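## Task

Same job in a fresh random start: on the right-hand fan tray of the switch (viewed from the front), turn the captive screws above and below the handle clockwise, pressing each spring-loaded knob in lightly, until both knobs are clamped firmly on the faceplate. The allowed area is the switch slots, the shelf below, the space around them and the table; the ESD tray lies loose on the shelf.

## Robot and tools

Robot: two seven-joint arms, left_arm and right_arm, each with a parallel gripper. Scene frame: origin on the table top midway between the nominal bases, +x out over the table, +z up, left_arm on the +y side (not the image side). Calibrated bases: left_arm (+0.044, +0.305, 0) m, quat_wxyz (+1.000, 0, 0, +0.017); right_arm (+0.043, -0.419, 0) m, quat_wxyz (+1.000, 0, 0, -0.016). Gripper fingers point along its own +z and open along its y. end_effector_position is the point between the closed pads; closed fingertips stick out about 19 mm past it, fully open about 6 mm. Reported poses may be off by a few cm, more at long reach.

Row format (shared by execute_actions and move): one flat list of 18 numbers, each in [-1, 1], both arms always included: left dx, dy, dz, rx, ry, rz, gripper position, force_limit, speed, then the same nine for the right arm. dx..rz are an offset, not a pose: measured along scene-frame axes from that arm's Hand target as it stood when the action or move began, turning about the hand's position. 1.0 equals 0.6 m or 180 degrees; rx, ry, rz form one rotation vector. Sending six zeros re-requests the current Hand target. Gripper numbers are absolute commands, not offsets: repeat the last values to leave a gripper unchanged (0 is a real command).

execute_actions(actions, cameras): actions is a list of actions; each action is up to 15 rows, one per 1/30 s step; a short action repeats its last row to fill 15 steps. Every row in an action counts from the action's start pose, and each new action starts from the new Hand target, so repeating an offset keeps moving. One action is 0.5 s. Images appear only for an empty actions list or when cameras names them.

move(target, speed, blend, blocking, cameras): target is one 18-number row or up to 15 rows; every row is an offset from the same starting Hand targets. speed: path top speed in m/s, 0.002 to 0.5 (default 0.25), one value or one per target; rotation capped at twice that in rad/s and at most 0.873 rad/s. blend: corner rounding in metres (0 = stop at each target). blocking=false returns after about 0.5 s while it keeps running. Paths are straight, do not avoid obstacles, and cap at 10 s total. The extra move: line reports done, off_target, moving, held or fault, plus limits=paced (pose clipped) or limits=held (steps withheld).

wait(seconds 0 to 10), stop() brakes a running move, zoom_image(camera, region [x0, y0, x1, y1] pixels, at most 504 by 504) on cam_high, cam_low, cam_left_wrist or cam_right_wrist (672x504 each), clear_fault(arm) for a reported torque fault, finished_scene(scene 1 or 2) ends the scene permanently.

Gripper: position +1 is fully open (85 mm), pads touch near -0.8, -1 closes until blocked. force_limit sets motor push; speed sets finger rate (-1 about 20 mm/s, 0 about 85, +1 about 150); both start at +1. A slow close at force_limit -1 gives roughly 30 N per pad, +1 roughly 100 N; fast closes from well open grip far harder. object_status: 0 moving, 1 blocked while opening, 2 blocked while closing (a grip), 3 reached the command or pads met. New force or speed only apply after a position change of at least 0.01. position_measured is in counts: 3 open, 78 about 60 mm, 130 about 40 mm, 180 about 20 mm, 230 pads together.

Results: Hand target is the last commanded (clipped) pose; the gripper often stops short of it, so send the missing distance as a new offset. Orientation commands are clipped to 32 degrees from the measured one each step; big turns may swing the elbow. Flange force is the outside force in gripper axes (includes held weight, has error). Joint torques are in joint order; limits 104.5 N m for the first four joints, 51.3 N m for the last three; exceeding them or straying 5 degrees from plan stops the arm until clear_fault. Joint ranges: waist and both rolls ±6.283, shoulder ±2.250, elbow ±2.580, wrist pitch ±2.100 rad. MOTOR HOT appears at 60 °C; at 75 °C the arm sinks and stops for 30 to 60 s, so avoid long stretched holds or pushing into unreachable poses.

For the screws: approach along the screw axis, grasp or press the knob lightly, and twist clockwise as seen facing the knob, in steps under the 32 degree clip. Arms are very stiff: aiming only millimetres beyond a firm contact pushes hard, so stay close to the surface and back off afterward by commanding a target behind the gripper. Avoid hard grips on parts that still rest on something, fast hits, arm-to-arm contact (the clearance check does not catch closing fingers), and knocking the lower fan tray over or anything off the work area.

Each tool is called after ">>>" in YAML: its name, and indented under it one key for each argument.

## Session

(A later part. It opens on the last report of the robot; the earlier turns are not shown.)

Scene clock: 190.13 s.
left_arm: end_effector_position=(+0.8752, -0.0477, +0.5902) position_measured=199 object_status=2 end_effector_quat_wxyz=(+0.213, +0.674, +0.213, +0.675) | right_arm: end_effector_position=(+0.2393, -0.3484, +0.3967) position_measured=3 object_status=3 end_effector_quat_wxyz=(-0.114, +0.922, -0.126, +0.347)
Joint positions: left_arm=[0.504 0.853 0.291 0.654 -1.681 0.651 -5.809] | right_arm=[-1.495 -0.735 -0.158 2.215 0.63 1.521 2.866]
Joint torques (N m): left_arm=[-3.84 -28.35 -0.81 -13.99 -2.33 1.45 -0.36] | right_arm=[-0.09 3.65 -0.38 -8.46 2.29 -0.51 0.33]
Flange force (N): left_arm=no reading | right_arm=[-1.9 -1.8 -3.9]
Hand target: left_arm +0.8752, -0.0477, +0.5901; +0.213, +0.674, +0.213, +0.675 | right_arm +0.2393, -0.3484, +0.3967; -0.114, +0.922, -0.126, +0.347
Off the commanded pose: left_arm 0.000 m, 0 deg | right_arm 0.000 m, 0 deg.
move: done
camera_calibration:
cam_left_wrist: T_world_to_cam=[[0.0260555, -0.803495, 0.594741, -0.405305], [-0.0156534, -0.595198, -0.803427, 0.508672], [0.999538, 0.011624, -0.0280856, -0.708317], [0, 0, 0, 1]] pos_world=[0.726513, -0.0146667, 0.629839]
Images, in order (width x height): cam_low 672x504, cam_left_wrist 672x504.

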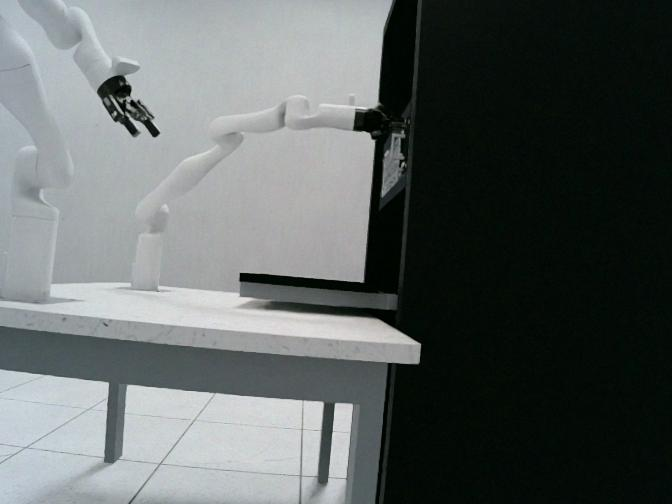

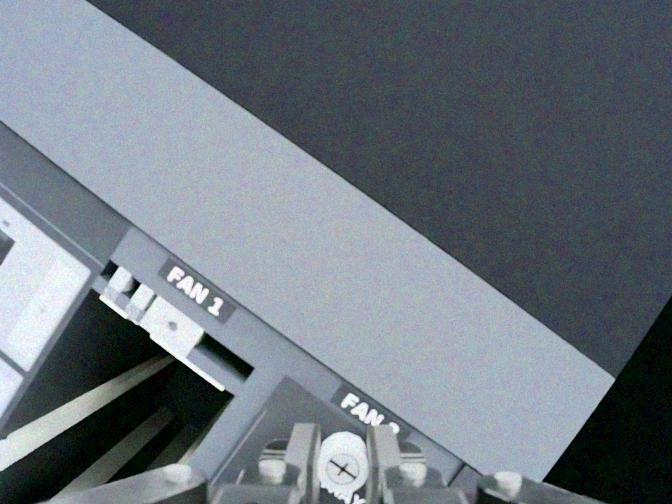

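>>> move:
  target:
    - [0,0,0,0,0,0,-0.35,-1,0, 0,0,0,0,0,0,1,1,1]
    - [-0.037,0,0,0,0,0,-0.35,-1,0, 0,0,0,0,0,0,1,1,1]
    - [-0.037,0,0,-0.8889,0,0,-0.35,-1,0, 0,0,0,0,0,0,1,1,1]
    - [-0.037,0,0,0.2222,0,0,-0.35,-1,0, 0,0,0,0,0,0,1,1,1]
  speed: [0.1,0.2,0.45,0.45]

>>> move:
  target:
    - [0,0,0,-0.9222,0,0,-0.35,-1,0, 0,0,0,0,0,0,1,1,1]
    - [0,0,0,0.1556,0,0,-0.35,-1,0, 0,0,0,0,0,0,1,1,1]
    - [0.0372,0,0,0.1556,0,0,-1,-1,-1, 0,0,0,0,0,0,1,1,1]
  speed: [0.45,0.45,0.1]
  cameras: ["cam_left_wrist"]

>>> zoom_image:
  camera: "cam_left_wrist"
  region: [230, 340, 460, 504]

>>> move:
  target:
    - [0.0005,0,0,0.8889,0,0,-1,-1,-1, 0,0,0,0,0,0,1,1,1]
    - [0.001,0,0,-0.2222,0,0,-1,-1,-1, 0,0,0,0,0,0,1,1,1]
  speed: [0.45,0.45]
  cameras: ["cam_left_wrist","cam_low"]

>>> zoom_image:
  camera: "cam_left_wrist"
  region: [230, 340, 460, 504]

Scene clock: 213.73 s.
left_arm: end_effector_position=(+0.8530, -0.0477, +0.5901) position_measured=173 object_status=3 end_effector_quat_wxyz=(-0.031, +0.706, -0.031, +0.707) | right_arm: end_effector_position=(+0.2393, -0.3484, +0.3967) position_measured=3 object_status=3 end_effector_quat_wxyz=(-0.114, +0.922, -0.126, +0.347)
Joint positions: left_arm=[0.447 0.805 0.466 0.79 -1.867 0.738 -0.133] | right_arm=[-1.495 -0.735 -0.158 2.215 0.63 1.521 2.866]
Joint torques (N m): left_arm=[0.82 -26.12 2.16 -12 -2.11 0.21 -0.31] | right_arm=[-0.12 3.62 -0.38 -8.48 2.32 -0.51 0.3]
Flange force (N): left_arm=[-7.3 -6.9 -7.6] | right_arm=[-2.0 -1.8 -3.9]
Hand target: left_arm +0.8530, -0.0477, +0.5901; -0.031, +0.706, -0.031, +0.707 | right_arm +0.2393, -0.3484, +0.3967; -0.114, +0.922, -0.126, +0.347
Off the commanded pose: left_arm 0.000 m, 0 deg | right_arm 0.000 m, 0 deg.
move: done

Scene clock: 222.37 s.
left_arm: end_effector_position=(+0.8753, -0.0479, +0.5900) position_measured=199 object_status=0 end_effector_quat_wxyz=(-0.201, +0.678, -0.201, +0.678) | right_arm: end_effector_position=(+0.2393, -0.3484, +0.3967) position_measured=3 object_status=3 end_effector_quat_wxyz=(-0.114, +0.922, -0.126, +0.347)
Joint positions: left_arm=[0.318 0.987 1.117 0.671 -2.28 0.907 5.445] | right_arm=[-1.495 -0.735 -0.158 2.215 0.63 1.521 2.866]
Joint torques (N m): left_arm=[-1.44 -27.71 3.73 -9.36 -2.83 -0.15 -0.27] | right_arm=[-0.15 3.63 -0.36 -8.41 2.33 -0.53 0.33]
Flange force (N): left_arm=[-11.1 -1.0 -12.6] | right_arm=[-2.0 -1.9 -4.2]
Hand target: left_arm +0.8754, -0.0478, +0.5901; -0.201, +0.678, -0.201, +0.678 | right_arm +0.2393, -0.3484, +0.3967; -0.114, +0.922, -0.126, +0.347
Off the commanded pose: left_arm 0.000 m, 0 deg | right_arm 0.000 m, 0 deg.
move: done
camera_calibration:
cam_left_wrist: T_world_to_cam=[[0.0258204, -0.852415, -0.522228, 0.251568], [-0.0156882, 0.521992, -0.852806, 0.591118], [0.999543, 0.0302126, 0.0001052, -0.724166], [0, 0, 0, 1]] pos_world=[0.726614, -0.0722397, 0.635561]
Images, in order (width x height): cam_left_wrist 672x504.

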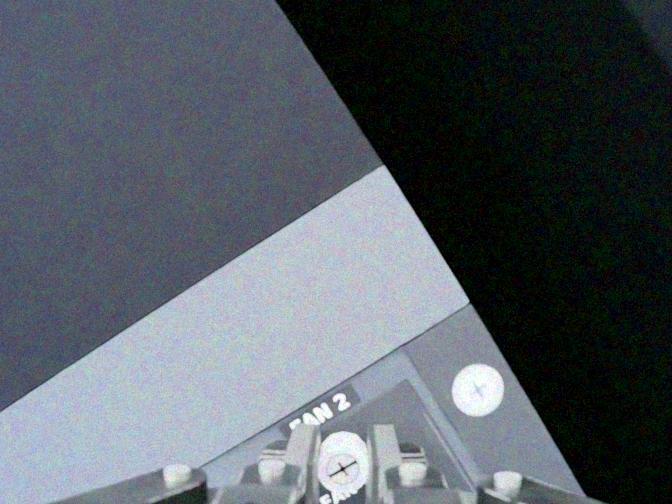

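Scaled by 2.191.

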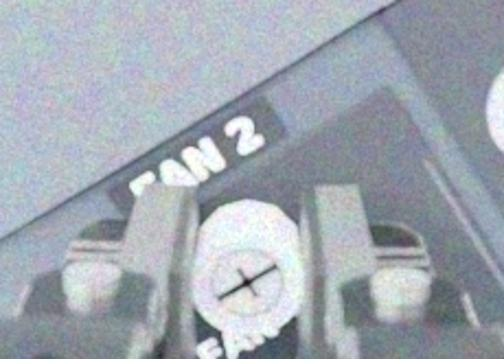

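Scene clock: 229.80 s.
left_arm: end_effector_position=(+0.8759, -0.0478, +0.5902) position_measured=199 object_status=2 end_effector_quat_wxyz=(+0.043, +0.706, +0.043, +0.706) | right_arm: end_effector_position=(+0.2393, -0.3484, +0.3967) position_measured=3 object_status=3 end_effector_quat_wxyz=(-0.114, +0.922, -0.126, +0.347)
Joint positions: left_arm=[0.44 0.877 0.523 0.656 -1.853 0.722 -0.03] | right_arm=[-1.495 -0.735 -0.158 2.215 0.63 1.521 2.866]
Joint torques (N m): left_arm=[-2.08 -30.64 0.91 -13.24 -2.45 2.05 -0.33] | right_arm=[-0.09 3.64 -0.39 -8.45 2.3 -0.52 0.32]
Flange force (N): left_arm=[-8.6 -3.7 -3.0] | right_arm=[-1.8 -1.8 -3.9]
Hand target: left_arm +0.8759, -0.0478, +0.5901; +0.043, +0.706, +0.043, +0.706 | right_arm +0.2393, -0.3484, +0.3967; -0.114, +0.922, -0.126, +0.347
Off the commanded pose: left_arm 0.000 m, 0 deg | right_arm 0.000 m, 0 deg.
move: done
camera_calibration:
cam_left_wrist: T_world_to_cam=[[0.0261083, -0.988681, 0.147745, -0.150459], [-0.015581, -0.14818, -0.988838, 0.639426], [0.999538, 0.0235148, -0.0192734, -0.713652], [0, 0, 0, 1]] pos_world=[0.727213, -0.0372239, 0.640763]
Images, in order (width x height): cam_low 672x504, cam_left_wrist 672x504.

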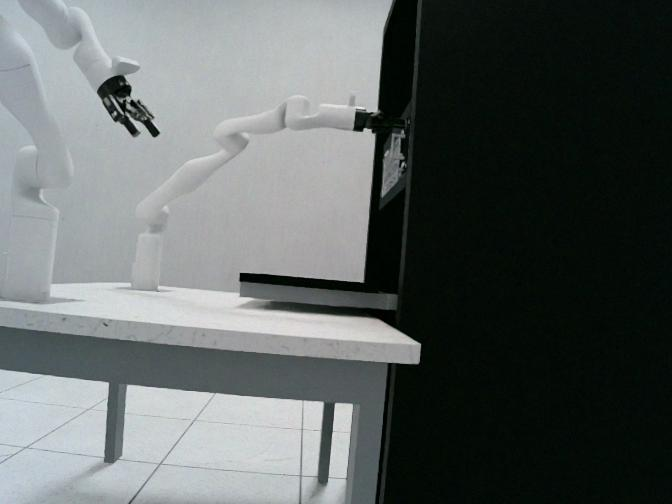

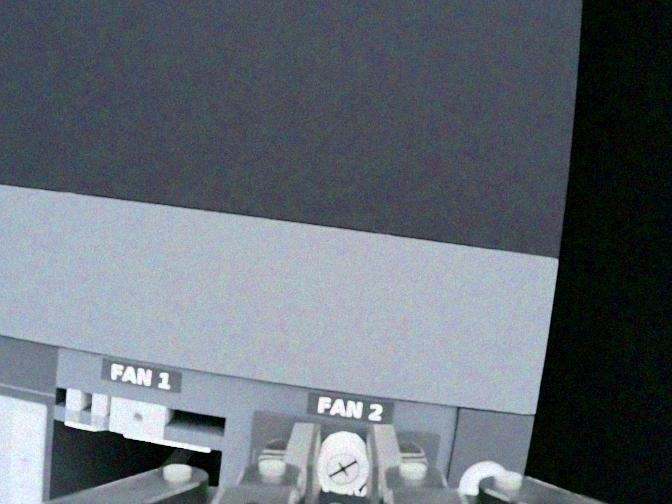

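Scaled by 2.191.

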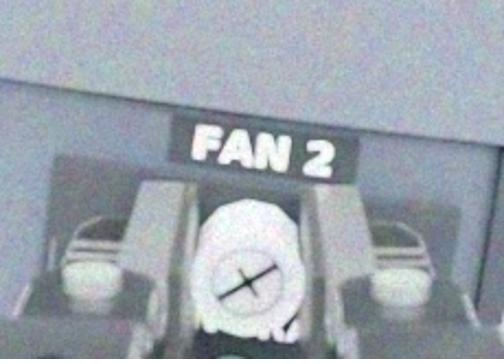

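>>> move:
  target:
    - [0.0006,0,0,0.8889,0,0,-1,-1,-1, 0,0,0,0,0,0,1,1,1]
  speed: [0.45]
  cameras: ["cam_left_wrist"]

>>> zoom_image:
  camera: "cam_left_wrist"
  region: [230, 340, 460, 504]

>>> move:
  target:
    - [0.0003,0,0,0.8333,0,0,-1,-1,-1, 0,0,0,0,0,0,1,1,1]
  speed: [0.45]
  cameras: ["cam_left_wrist","cam_low"]

>>> zoom_image:
  camera: "cam_left_wrist"
  region: [230, 340, 460, 504]

Scene clock: 239.60 s.
left_arm: end_effector_position=(+0.8763, -0.0477, +0.5902) position_measured=199 object_status=2 end_effector_quat_wxyz=(+0.687, -0.165, +0.688, -0.165) | right_arm: end_effector_position=(+0.2393, -0.3484, +0.3967) position_measured=3 object_status=3 end_effector_quat_wxyz=(-0.114, +0.922, -0.126, +0.347)
Joint positions: left_arm=[0.475 0.865 0.396 0.649 -1.754 0.682 -2.819] | right_arm=[-1.495 -0.735 -0.158 2.215 0.63 1.521 2.866]
Joint torques (N m): left_arm=[-0.35 -24.35 1.2 -8.13 -0.29 2.95 -0.33] | right_arm=[-0.11 3.65 -0.37 -8.46 2.31 -0.51 0.32]
Flange force (N): left_arm=no reading | right_arm=[-2.0 -1.8 -4.0]
Hand target: left_arm +0.8763, -0.0477, +0.5901; +0.687, -0.165, +0.688, -0.165 | right_arm +0.2393, -0.3484, +0.3967; -0.114, +0.922, -0.126, +0.347
Off the commanded pose: left_arm 0.000 m, 0 deg | right_arm 0.000 m, 0 deg.
move: done
camera_calibration:
cam_left_wrist: T_world_to_cam=[[0.0260585, 0.878528, -0.47698, 0.307435], [-0.0157809, 0.477444, 0.87852, -0.432713], [0.999536, -0.0153658, 0.0263054, -0.742797], [0, 0, 0, 1]] pos_world=[0.727612, -0.0749077, 0.546327]
Images, in order (width x height): cam_left_wrist 672x504.

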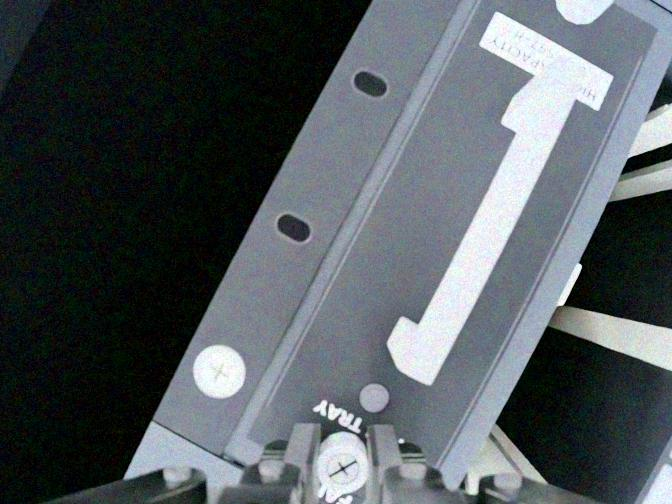

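Scaled by 2.191.

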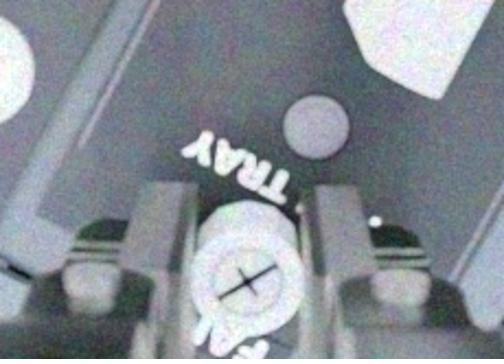

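Scene clock: 243.13 s.
left_arm: end_effector_position=(+0.8765, -0.0477, +0.5902) position_measured=199 object_status=2 end_effector_quat_wxyz=(+0.337, +0.621, +0.337, +0.622) | right_arm: end_effector_position=(+0.2393, -0.3484, +0.3967) position_measured=3 object_status=3 end_effector_quat_wxyz=(-0.114, +0.922, -0.126, +0.347)
Joint positions: left_arm=[0.494 0.86 0.329 0.647 -1.706 0.661 -5.433] | right_arm=[-1.495 -0.735 -0.158 2.215 0.63 1.521 2.866]
Joint torques (N m): left_arm=[4.27 -19.56 2.84 -7.42 -0.68 -1.43 -0.76] | right_arm=[-0.15 3.58 -0.34 -8.47 2.31 -0.52 0.33]
Flange force (N): left_arm=no reading | right_arm=[-2.2 -2.0 -4.1]
Hand target: left_arm +0.8765, -0.0477, +0.5901; +0.337, +0.621, +0.337, +0.622 | right_arm +0.2393, -0.3484, +0.3967; -0.114, +0.922, -0.126, +0.347
Off the commanded pose: left_arm 0.000 m, 0 deg | right_arm 0.000 m, 0 deg.
move: done
camera_calibration:
cam_left_wrist: T_world_to_cam=[[0.0259581, -0.52227, 0.852385, -0.543886], [-0.0156562, -0.85278, -0.522036, 0.330297], [0.99954, 0.000205965, -0.0303133, -0.70885], [0, 0, 0, 1]] pos_world=[0.727813, -0.00223872, 0.61454]
Images, in order (width x height): cam_low 672x504, cam_left_wrist 672x504.

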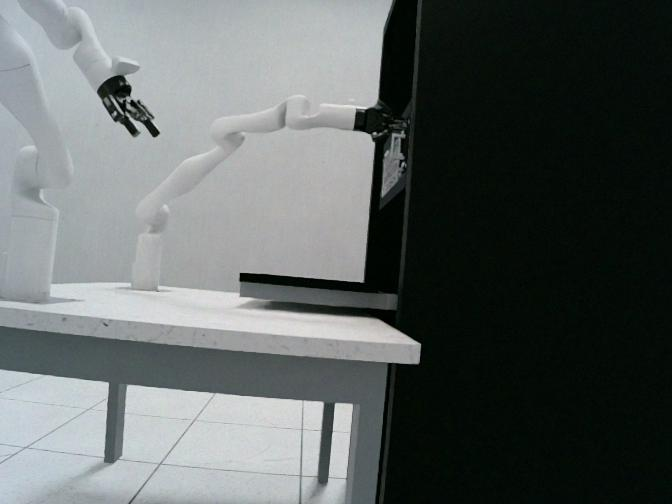

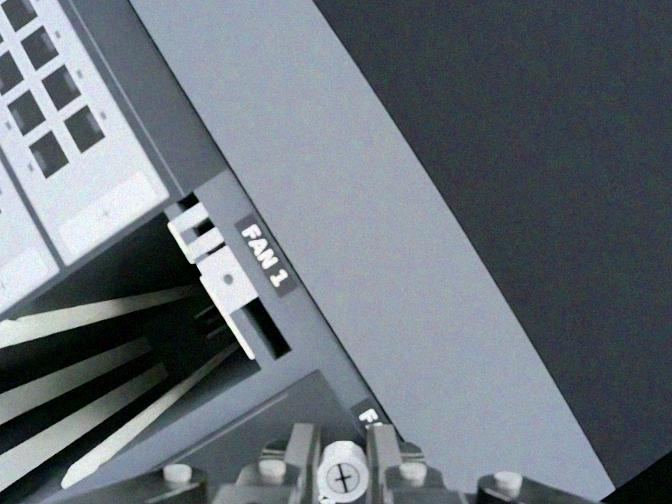

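Scaled by 2.191.

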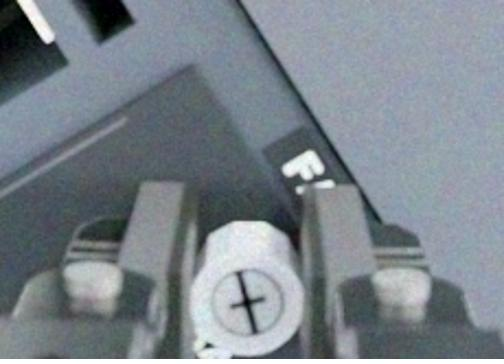

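>>> move:
  target:
    - [0,0,0,0,0,0,-0.35,-1,0, 0,0,0,0,0,0,1,1,1]
    - [-0.037,0,0,0,0,0,-0.35,-1,0, 0,0,0,0,0,0,1,1,1]
    - [-0.037,0,0,-0.9444,0,0,-0.35,-1,0, 0,0,0,0,0,0,1,1,1]
    - [0,0,0,-0.9444,0,0,-0.35,-1,0, 0,0,0,0,0,0,1,1,1]
  speed: [0.1,0.2,0.45,0.1]
  cameras: ["cam_left_wrist"]

>>> zoom_image:
  camera: "cam_left_wrist"
  region: [230, 340, 460, 504]

Scene clock: 257.20 s.
left_arm: end_effector_position=(+0.8765, -0.0477, +0.5901) position_measured=173 object_status=3 end_effector_quat_wxyz=(+0.648, -0.282, +0.649, -0.282) | right_arm: end_effector_position=(+0.2393, -0.3484, +0.3967) position_measured=3 object_status=3 end_effector_quat_wxyz=(-0.114, +0.922, -0.126, +0.347)
Joint positions: left_arm=[0.465 0.869 0.432 0.649 -1.781 0.693 -2.472] | right_arm=[-1.495 -0.735 -0.158 2.215 0.63 1.521 2.866]
Joint torques (N m): left_arm=[0.81 -27.19 1.74 -12.04 -1.94 -0.09 -0.27] | right_arm=[-0.14 3.65 -0.38 -8.49 2.35 -0.52 0.33]
Flange force (N): left_arm=no reading | right_arm=[-2.1 -1.7 -4.0]
Hand target: left_arm +0.8765, -0.0477, +0.5901; +0.648, -0.282, +0.649, -0.282 | right_arm +0.2393, -0.3484, +0.3967; -0.114, +0.922, -0.126, +0.347
Off the commanded pose: left_arm 0.000 m, 0 deg | right_arm 0.000 m, 0 deg.
move: done
camera_calibration:
cam_left_wrist: T_world_to_cam=[[0.0261057, 0.662463, -0.748639, 0.45736], [-0.0156777, 0.749074, 0.662301, -0.292139], [0.999536, -0.00555286, 0.029941, -0.744678], [0, 0, 0, 1]] pos_world=[0.727812, -0.0882854, 0.558178]
Images, in order (width x height): cam_left_wrist 672x504.

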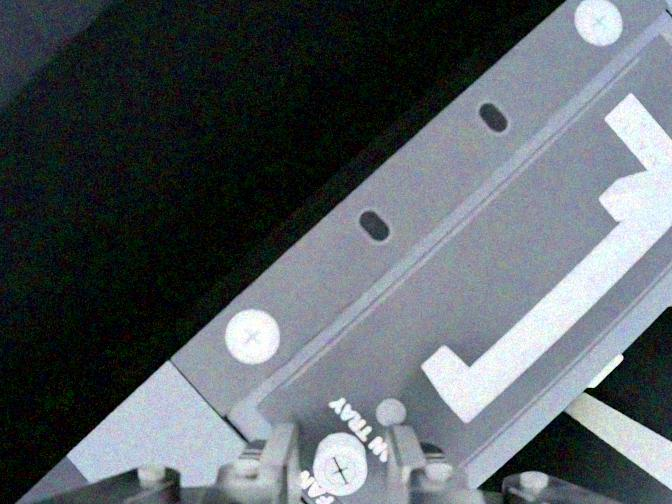

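Scaled by 2.191.

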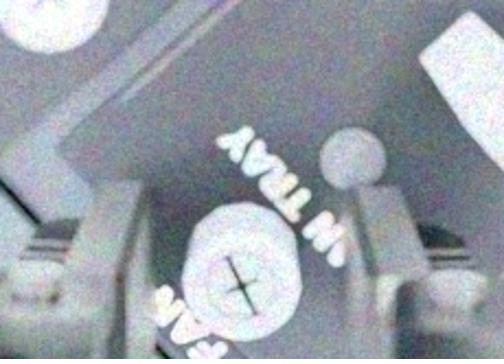

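>>> move:
  target:
    - [0,0,0.0015,0,0,0,-0.35,-1,-1, 0,0,0,0,0,0,1,1,1]
    - [0,0,0.0015,0,0,0,-1,0,-1, 0,0,0,0,0,0,1,1,1]
    - [0,0,0.0015,0.5556,0,0,-1,0,-1, 0,0,0,0,0,0,1,1,1]
  speed: [0.05,0.1,0.3]
  cameras: ["cam_left_wrist"]

>>> zoom_image:
  camera: "cam_left_wrist"
  region: [230, 340, 460, 504]

Scene clock: 270.57 s.
left_arm: end_effector_position=(+0.8765, -0.0477, +0.5911) position_measured=203 object_status=2 end_effector_quat_wxyz=(+0.633, +0.316, +0.633, +0.316) | right_arm: end_effector_position=(+0.2393, -0.3484, +0.3967) position_measured=3 object_status=3 end_effector_quat_wxyz=(-0.114, +0.922, -0.126, +0.347)
Joint positions: left_arm=[0.48 0.865 0.382 0.644 -1.741 0.678 -4.22] | right_arm=[-1.495 -0.735 -0.158 2.215 0.63 1.521 2.866]
Joint torques (N m): left_arm=[-4.95 -29.7 -1.77 -13.64 -3.63 2.41 -1.71] | right_arm=[-0.11 3.65 -0.37 -8.45 2.32 -0.54 0.35]
Flange force (N): left_arm=no reading | right_arm=[-2.0 -1.8 -4.1]
Hand target: left_arm +0.8765, -0.0478, +0.5910; +0.633, +0.316, +0.633, +0.316 | right_arm +0.2393, -0.3484, +0.3967; -0.114, +0.922, -0.126, +0.347
Off the commanded pose: left_arm 0.000 m, 0 deg | right_arm 0.000 m, 0 deg.
move: done
camera_calibration:
cam_left_wrist: T_world_to_cam=[[0.0260053, 0.62215, 0.782466, -0.448792], [-0.0157595, -0.782378, 0.622604, -0.342324], [0.999538, -0.0285223, -0.0105412, -0.72187], [0, 0, 0, 1]] pos_world=[0.727813, -0.00919982, 0.556687]
Images, in order (width x height): cam_left_wrist 672x504.

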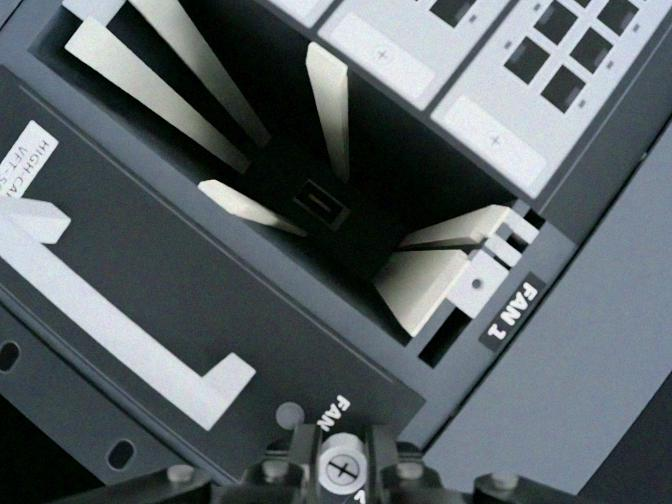

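Scaled by 2.191.

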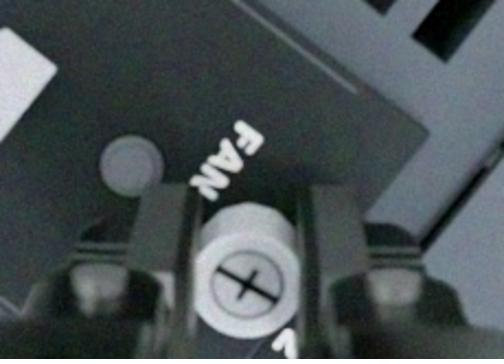

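>>> move:
  target:
    - [0,0,0,0,0,0,-0.3,0,-1, 0,0,0,0,0,0,1,1,1]
    - [-0.16,0,0,0,0,0,-0.3,0,-1, 0,0,0,0,0,0,1,1,1]
    - [-0.16,-0.003,-0.2367,-0.9444,0,0,-0.3,0,-1, 0,0,0,0,0,0,1,1,1]
    - [-0.16,-0.003,-0.2367,0.1111,0,0,-0.3,0,-1, 0,0,0,0,0,0,1,1,1]
  speed: [0.1,0.3,0.45,0.45]
  cameras: ["cam_low","cam_high"]

>>> zoom_image:
  camera: "cam_low"
  region: [380, 100, 430, 180]

>>> zoom_image:
  camera: "cam_high"
  region: [110, 80, 210, 200]

>>> move:
  target:
    - [0,0,0,-0.6,0,0,-0.15,0,0, 0,0,0,0,0,0,1,1,1]
    - [0.08,0,0,0.7778,0,0,-0.15,0,0, 0,0,0,0,0,0,1,1,1]
  speed: [0.45,0.45]
  cameras: ["cam_left_wrist"]

>>> zoom_image:
  camera: "cam_left_wrist"
  region: [230, 340, 460, 504]

Scene clock: 297.43 s.
left_arm: end_effector_position=(+0.7805, -0.0495, +0.4490) position_measured=167 object_status=3 end_effector_quat_wxyz=(+0.568, +0.421, +0.568, +0.421) | right_arm: end_effector_position=(+0.2393, -0.3484, +0.3967) position_measured=3 object_status=3 end_effector_quat_wxyz=(-0.114, +0.922, -0.126, +0.347)
Joint positions: left_arm=[0.111 1.225 1.536 1.381 -2.792 1.458 1.835] | right_arm=[-1.495 -0.735 -0.158 2.215 0.63 1.521 2.866]
Joint torques (N m): left_arm=[0.77 -24.09 8.64 -4.2 -3.1 0.25 -0.35] | right_arm=[-0.12 3.59 -0.39 -8.46 2.32 -0.52 0.31]
Flange force (N): left_arm=[5.2 -1.3 -2.7] | right_arm=[-1.9 -2.0 -3.9]
Hand target: left_arm +0.7805, -0.0495, +0.4490; +0.568, +0.421, +0.568, +0.421 | right_arm +0.2393, -0.3484, +0.3967; -0.114, +0.922, -0.126, +0.347
Off the commanded pose: left_arm 0.000 m, 0 deg | right_arm 0.000 m, 0 deg.
move: done
Images, in order (width x height): cam_high 672x504, cam_low 672x504.

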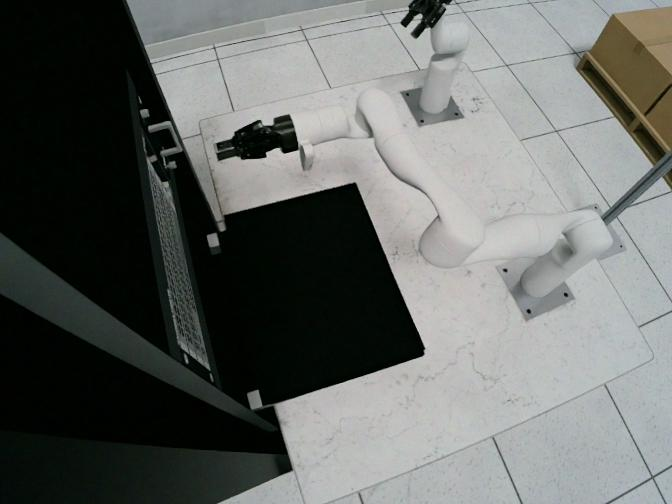

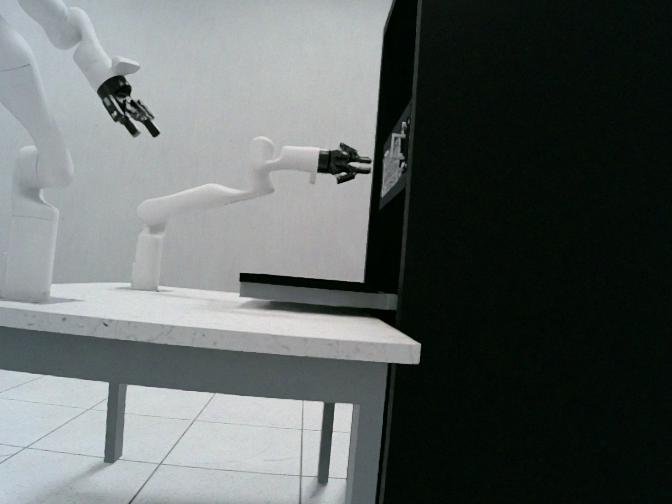

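Scaled by 6.300 from the camera's 672x504 image, which has a finer 960x720 frame.

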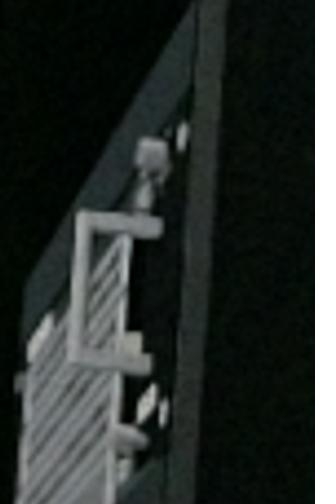

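Scaled by 4.200 from the camera's 672x504 image, which has a finer 960x720 frame.

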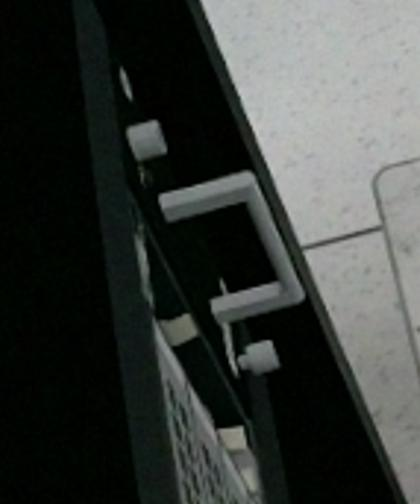

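Scene clock: 302.73 s.
left_arm: end_effector_position=(+0.8285, -0.0495, +0.4490) position_measured=148 object_status=3 end_effector_quat_wxyz=(-0.201, +0.678, -0.201, +0.678) | right_arm: end_effector_position=(+0.2393, -0.3484, +0.3967) position_measured=3 object_status=3 end_effector_quat_wxyz=(-0.114, +0.922, -0.126, +0.347)
Joint positions: left_arm=[0.459 1.758 2.691 1.195 -3.627 1.262 4.793] | right_arm=[-1.495 -0.735 -0.158 2.215 0.63 1.521 2.866]
Joint torques (N m): left_arm=[0.8 -27.74 2.59 6.15 -1.8 -2.1 -0.29] | right_arm=[-0.07 3.65 -0.37 -8.5 2.33 -0.5 0.31]
Flange force (N): left_arm=[-3.5 -0.9 -1.9] | right_arm=[-2.0 -1.8 -3.9]
Hand target: left_arm +0.8285, -0.0495, +0.4490; -0.201, +0.678, -0.201, +0.678 | right_arm +0.2393, -0.3484, +0.3967; -0.114, +0.922, -0.126, +0.347
Off the commanded pose: left_arm 0.000 m, 0 deg | right_arm 0.000 m, 0 deg.
move: done
camera_calibration:
cam_left_wrist: T_world_to_cam=[[0.0260447, -0.852221, -0.522533, 0.177655], [-0.0157146, 0.522297, -0.852619, 0.47089], [0.999537, 0.0304176, 0.000210783, -0.677353], [0, 0, 0, 1]] pos_world=[0.679813, -0.0739396, 0.494463]
Images, in order (width x height): cam_left_wrist 672x504.

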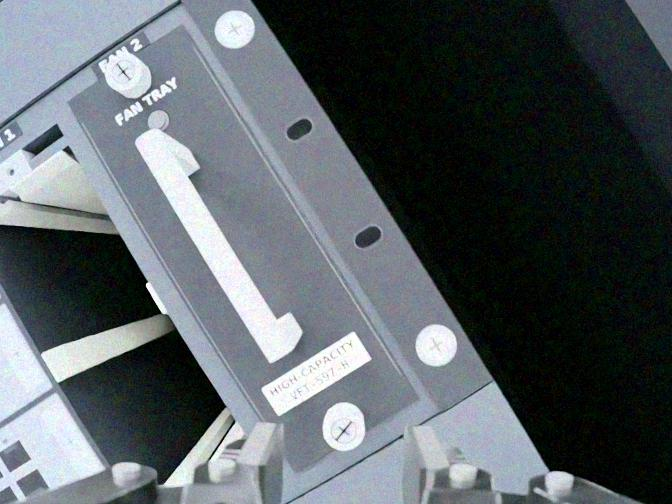

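Scaled by 2.191.

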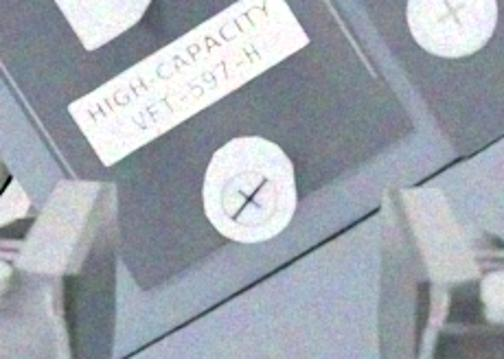

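>>> move:
  target:
    - [0.0692,0.0025,-0.0033,0,0,0,-0.15,0,0, 0,0,0,0,0,0,1,1,1]
    - [0.0692,0.0025,-0.0033,0,0,0,-1,-1,-1, 0,0,0,0,0,0,1,1,1]
    - [0.0732,0.0025,-0.0033,0,0,0,-1,-1,-1, 0,0,0,0,0,0,1,1,1]
  speed: [0.1,0.1,0.03]
  cameras: ["cam_left_wrist","cam_low","cam_high"]

>>> zoom_image:
  camera: "cam_left_wrist"
  region: [230, 340, 460, 504]

Scene clock: 316.20 s.
left_arm: end_effector_position=(+0.8724, -0.0480, +0.4470) position_measured=199 object_status=2 end_effector_quat_wxyz=(-0.201, +0.678, -0.201, +0.678) | right_arm: end_effector_position=(+0.2393, -0.3484, +0.3967) position_measured=3 object_status=3 end_effector_quat_wxyz=(-0.114, +0.922, -0.126, +0.347)
Joint positions: left_arm=[0.446 1.711 2.693 1.017 -3.619 1.129 4.846] | right_arm=[-1.495 -0.735 -0.158 2.215 0.63 1.521 2.866]
Joint torques (N m): left_arm=[0.11 -28.76 2.49 6.12 -1.64 -2.63 -0.27] | right_arm=[-0.09 3.61 -0.35 -8.46 2.33 -0.53 0.33]
Flange force (N): left_arm=[-5.2 -2.0 -8.5] | right_arm=[-2.1 -1.9 -4.1]
Hand target: left_arm +0.8724, -0.0480, +0.4470; -0.201, +0.678, -0.201, +0.678 | right_arm +0.2393, -0.3484, +0.3967; -0.114, +0.922, -0.126, +0.347
Off the commanded pose: left_arm 0.000 m, 0 deg | right_arm 0.000 m, 0 deg.
move: done
camera_calibration:
cam_left_wrist: T_world_to_cam=[[0.0261822, -0.85222, -0.522529, 0.176695], [-0.0156815, 0.522293, -0.852622, 0.469154], [0.999534, 0.0305175, 0.000310683, -0.721317], [0, 0, 0, 1]] pos_world=[0.723712, -0.0724398, 0.492563]
Images, in order (width x height): cam_high 672x504, cam_low 672x504, cam_left_wrist 672x504.

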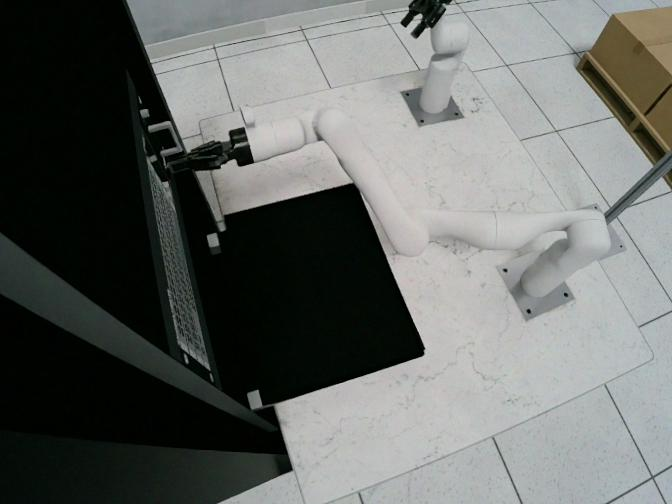

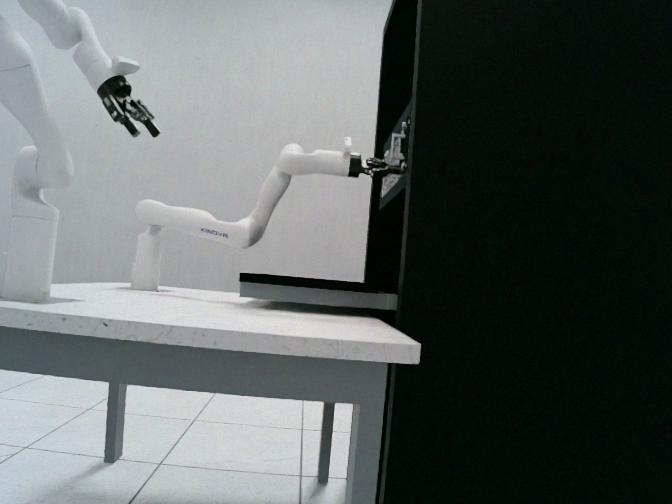

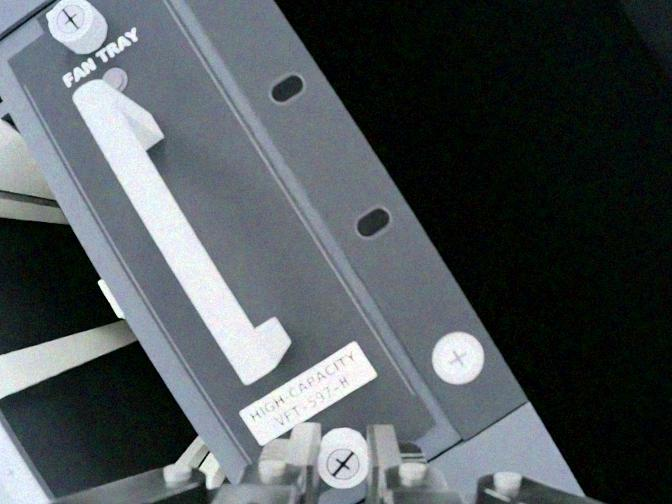

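Scaled by 2.191.

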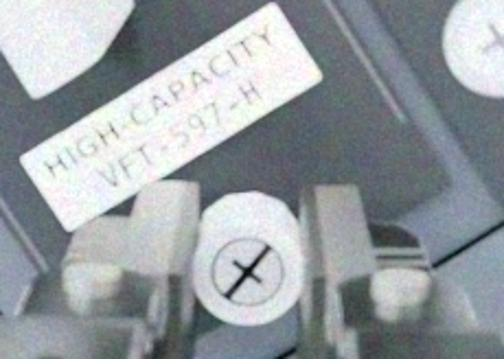

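>>> move:
  target:
    - [0.001,0,0,0.8889,0,0,-1,-1,-1, 0,0,0,0,0,0,1,1,1]
    - [0.002,0,0,-0.2222,0,0,-1,-1,-1, 0,0,0,0,0,0,1,1,1]
  speed: [0.45,0.45]
  cameras: ["cam_left_wrist","cam_low","cam_high"]

>>> zoom_image:
  camera: "cam_left_wrist"
  region: [230, 340, 460, 504]

Scene clock: 351.60 s.
left_arm: end_effector_position=(+0.8736, -0.0480, +0.4470) position_measured=199 object_status=2 end_effector_quat_wxyz=(+0.043, +0.706, +0.043, +0.706) | right_arm: end_effector_position=(+0.2393, -0.3484, +0.3967) position_measured=3 object_status=3 end_effector_quat_wxyz=(-0.114, +0.922, -0.126, +0.347)
Joint positions: left_arm=[0.226 1.078 1.022 1.024 -2.525 1.027 0.294] | right_arm=[-1.495 -0.735 -0.158 2.215 0.63 1.521 2.866]
Joint torques (N m): left_arm=[-5.52 -28.51 4.44 -13.76 -3.83 1.54 -0.3] | right_arm=[-0.12 3.64 -0.34 -8.48 2.31 -0.51 0.34]
Flange force (N): left_arm=[-6.7 -6.1 -21.3] | right_arm=[-2.2 -1.8 -4.0]
Hand target: left_arm +0.8736, -0.0480, +0.4470; +0.043, +0.706, +0.043, +0.706 | right_arm +0.2393, -0.3484, +0.3967; -0.114, +0.922, -0.126, +0.347
Off the commanded pose: left_arm 0.000 m, 0 deg | right_arm 0.000 m, 0 deg.
move: done
camera_calibration:
cam_left_wrist: T_world_to_cam=[[0.026125, -0.988742, 0.147335, -0.129347], [-0.0156882, -0.147773, -0.988897, 0.497868], [0.999536, 0.0235235, -0.0193721, -0.714054], [0, 0, 0, 1]] pos_world=[0.724912, -0.0375219, 0.497565]
Images, in order (width x height): cam_high 672x504, cam_low 672x504, cam_left_wrist 672x504.

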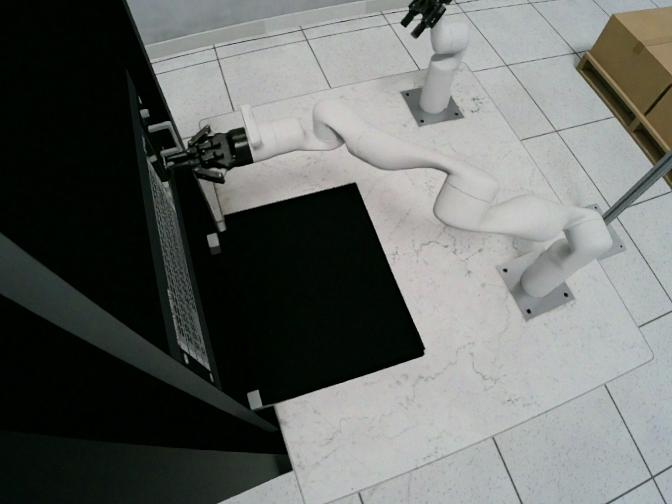

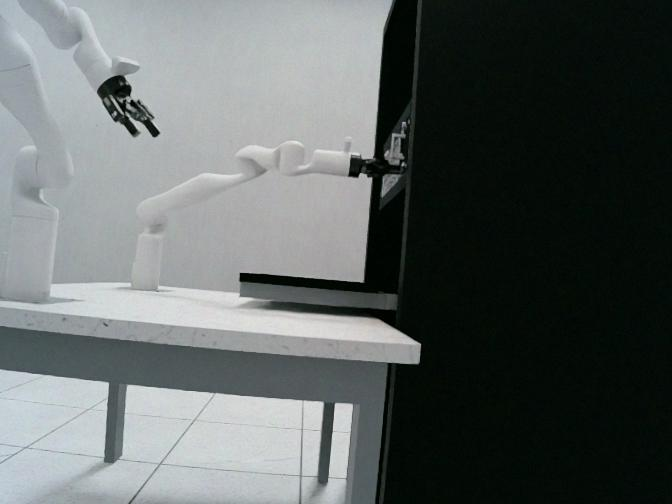

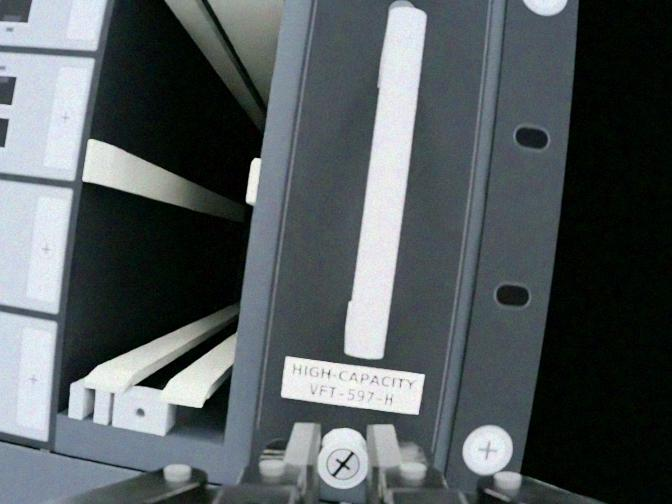

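Scaled by 2.191.

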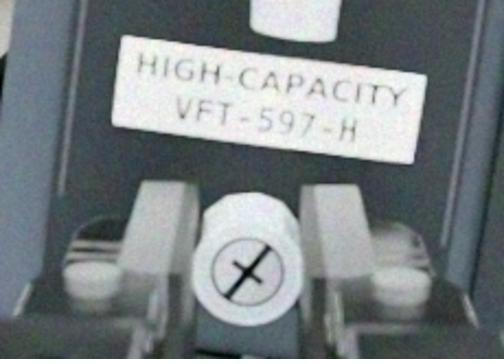

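>>> move:
  target:
    - [0.0006,0,0,0.8889,0,0,-1,-1,-1, 0,0,0,0,0,0,1,1,1]
    - [0.0013,0,0,-0.2222,0,0,-1,-1,-1, 0,0,0,0,0,0,1,1,1]
  speed: [0.45,0.45]
  cameras: ["cam_left_wrist","cam_low","cam_high"]

>>> zoom_image:
  camera: "cam_left_wrist"
  region: [230, 340, 460, 504]

Scene clock: 367.40 s.
left_arm: end_effector_position=(+0.8744, -0.0480, +0.4470) position_measured=199 object_status=2 end_effector_quat_wxyz=(+0.282, +0.648, +0.282, +0.649) | right_arm: end_effector_position=(+0.2393, -0.3484, +0.3967) position_measured=3 object_status=3 end_effector_quat_wxyz=(-0.114, +0.922, -0.126, +0.347)
Joint positions: left_arm=[0.679 0.904 -0.205 0.991 -1.949 0.552 -4.843] | right_arm=[-1.495 -0.735 -0.158 2.215 0.63 1.521 2.866]
Joint torques (N m): left_arm=[-7.14 -27.05 -5.37 -10.45 -0.24 4.5 -0.35] | right_arm=[-0.12 3.64 -0.33 -8.46 2.31 -0.51 0.32]
Flange force (N): left_arm=[-3.4 0.1 -5.6] | right_arm=[-2.1 -1.8 -4.1]
Hand target: left_arm +0.8744, -0.0480, +0.4470; +0.282, +0.648, +0.282, +0.649 | right_arm +0.2393, -0.3484, +0.3967; -0.114, +0.922, -0.126, +0.347
Off the commanded pose: left_arm 0.000 m, 0 deg | right_arm 0.000 m, 0 deg.
move: done
camera_calibration:
cam_left_wrist: T_world_to_cam=[[0.0261073, -0.662725, 0.748408, -0.382429], [-0.0156847, -0.748843, -0.662562, 0.323139], [0.999536, 0.00555913, -0.0299449, -0.71099], [0, 0, 0, 1]] pos_world=[0.725712, -0.00751235, 0.479022]
Images, in order (width x height): cam_high 672x504, cam_low 672x504, cam_left_wrist 672x504.

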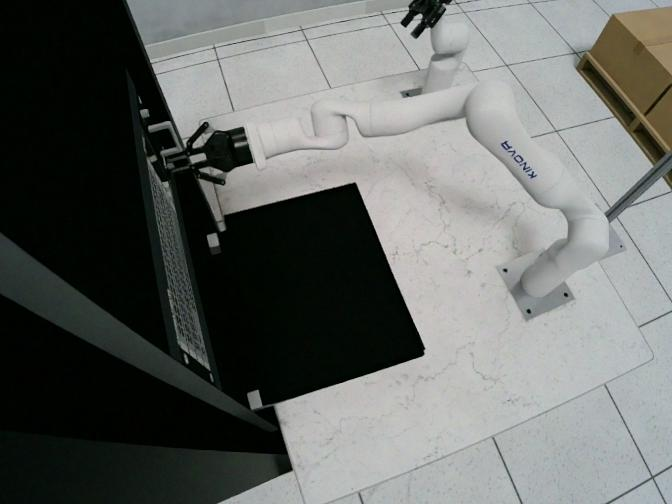

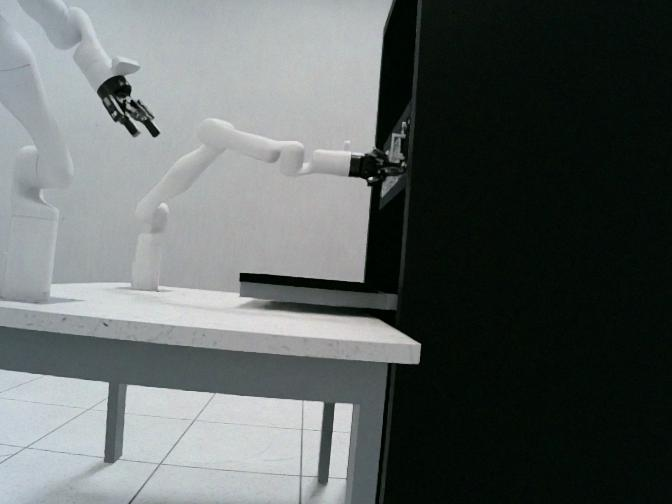

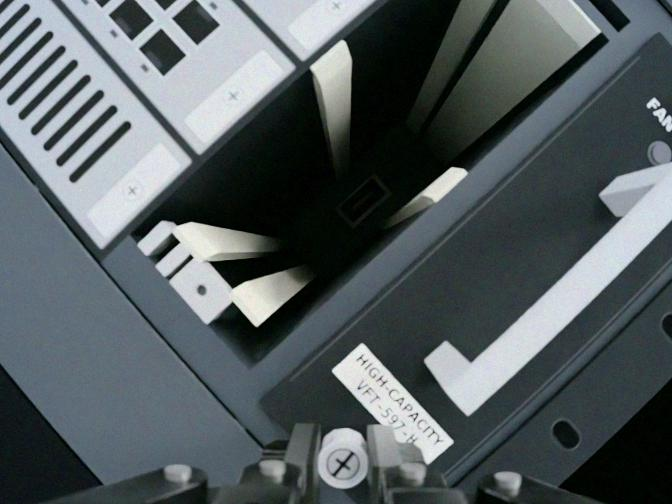

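Scaled by 2.191.

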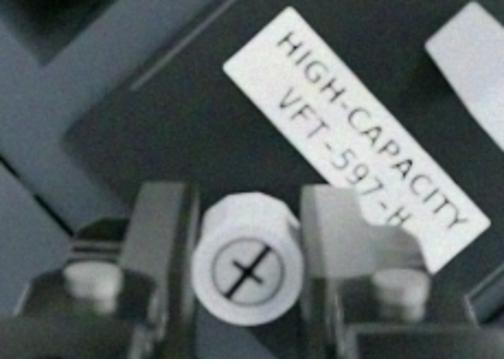

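>>> move:
  target:
    - [0.0003,0,0,0.36,0,0,-1,-1,-1, 0,0,0,0,0,0,1,1,1]
    - [0.0003,0,0,0.36,0,0,-0.35,-1,0, 0,0,0,0,0,0,1,1,1]
    - [-0.037,0,0,0.36,0,0,-0.35,-1,0, 0,0,0,0,0,0,1,1,1]
    - [-0.037,0,0,-0.56,0,0,-0.35,-1,0, 0,0,0,0,0,0,1,1,1]
  speed: [0.45,0.1,0.2,0.45]

>>> move:
  target:
    - [0,0,0,-0.9222,0,0,-0.35,-1,0, 0,0,0,0,0,0,1,1,1]
    - [0,0,0,0.1556,0,0,-0.35,-1,0, 0,0,0,0,0,0,1,1,1]
  speed: [0.45,0.45]
  cameras: ["cam_low","cam_high"]

>>> zoom_image:
  camera: "cam_high"
  region: [110, 80, 210, 200]

Scene clock: 383.03 s.
left_arm: end_effector_position=(+0.8522, -0.0480, +0.4470) position_measured=173 object_status=3 end_effector_quat_wxyz=(+0.679, +0.196, +0.679, +0.196) | right_arm: end_effector_position=(+0.2393, -0.3484, +0.3967) position_measured=3 object_status=3 end_effector_quat_wxyz=(-0.114, +0.922, -0.126, +0.347)
Joint positions: left_arm=[0.572 0.852 0.088 1.097 -2.114 0.714 -3.11] | right_arm=[-1.495 -0.735 -0.158 2.215 0.63 1.521 2.866]
Joint torques (N m): left_arm=[0.79 -26.54 0.36 -12.22 -1.73 2.11 -0.33] | right_arm=[-0.12 3.68 -0.35 -8.45 2.33 -0.54 0.32]
Flange force (N): left_arm=[5.4 3.4 -4.4] | right_arm=[-2.0 -1.7 -4.2]
Hand target: left_arm +0.8522, -0.0480, +0.4470; +0.679, +0.196, +0.679, +0.196 | right_arm +0.2393, -0.3484, +0.3967; -0.114, +0.922, -0.126, +0.347
Off the commanded pose: left_arm 0.000 m, 0 deg | right_arm 0.000 m, 0 deg.
move: done

Scene clock: 390.40 s.
left_arm: end_effector_position=(+0.8522, -0.0480, +0.4470) position_measured=173 object_status=3 end_effector_quat_wxyz=(+0.612, +0.355, +0.612, +0.355) | right_arm: end_effector_position=(+0.2393, -0.3484, +0.3967) position_measured=3 object_status=3 end_effector_quat_wxyz=(-0.114, +0.922, -0.126, +0.347)
Joint positions: left_arm=[0.146 1.272 1.521 1.122 -2.822 1.241 2] | right_arm=[-1.495 -0.735 -0.158 2.215 0.63 1.521 2.866]
Joint torques (N m): left_arm=[0.79 -26.5 7.94 -3.69 -2.95 0.07 -0.38] | right_arm=[-0.13 3.65 -0.33 -8.45 2.34 -0.51 0.35]
Flange force (N): left_arm=[5.7 -0.1 -4.1] | right_arm=[-2.2 -1.8 -4.1]
Hand target: left_arm +0.8522, -0.0480, +0.4470; +0.611, +0.355, +0.612, +0.355 | right_arm +0.2393, -0.3484, +0.3967; -0.114, +0.922, -0.126, +0.347
Off the commanded pose: left_arm 0.000 m, 0 deg | right_arm 0.000 m, 0 deg.
move: done
Images, in order (width x height): cam_high 672x504, cam_low 672x504.

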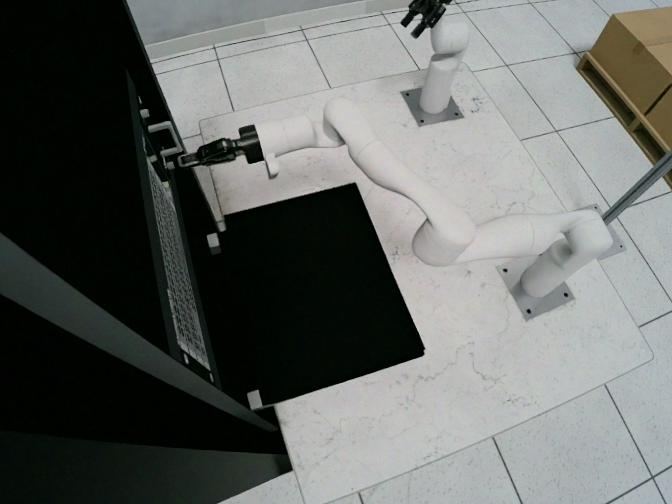

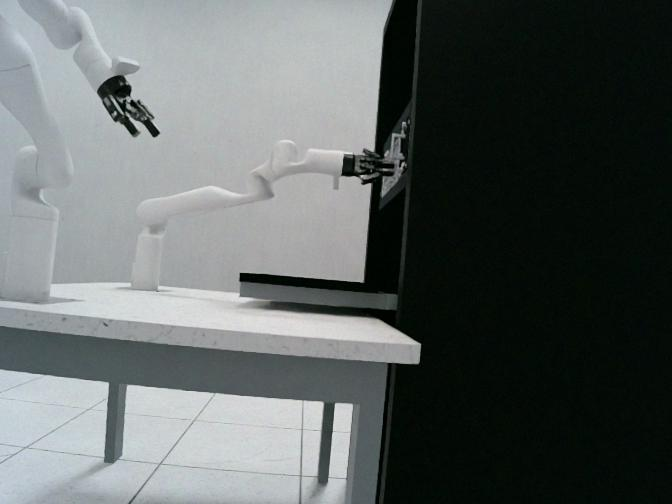

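Scaled by 4.200 from the camera's 672x504 image, which has a finer 960x720 frame.

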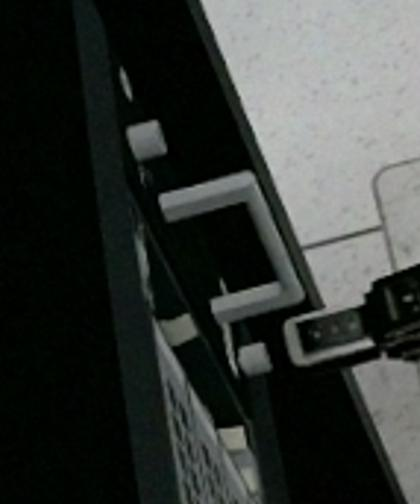

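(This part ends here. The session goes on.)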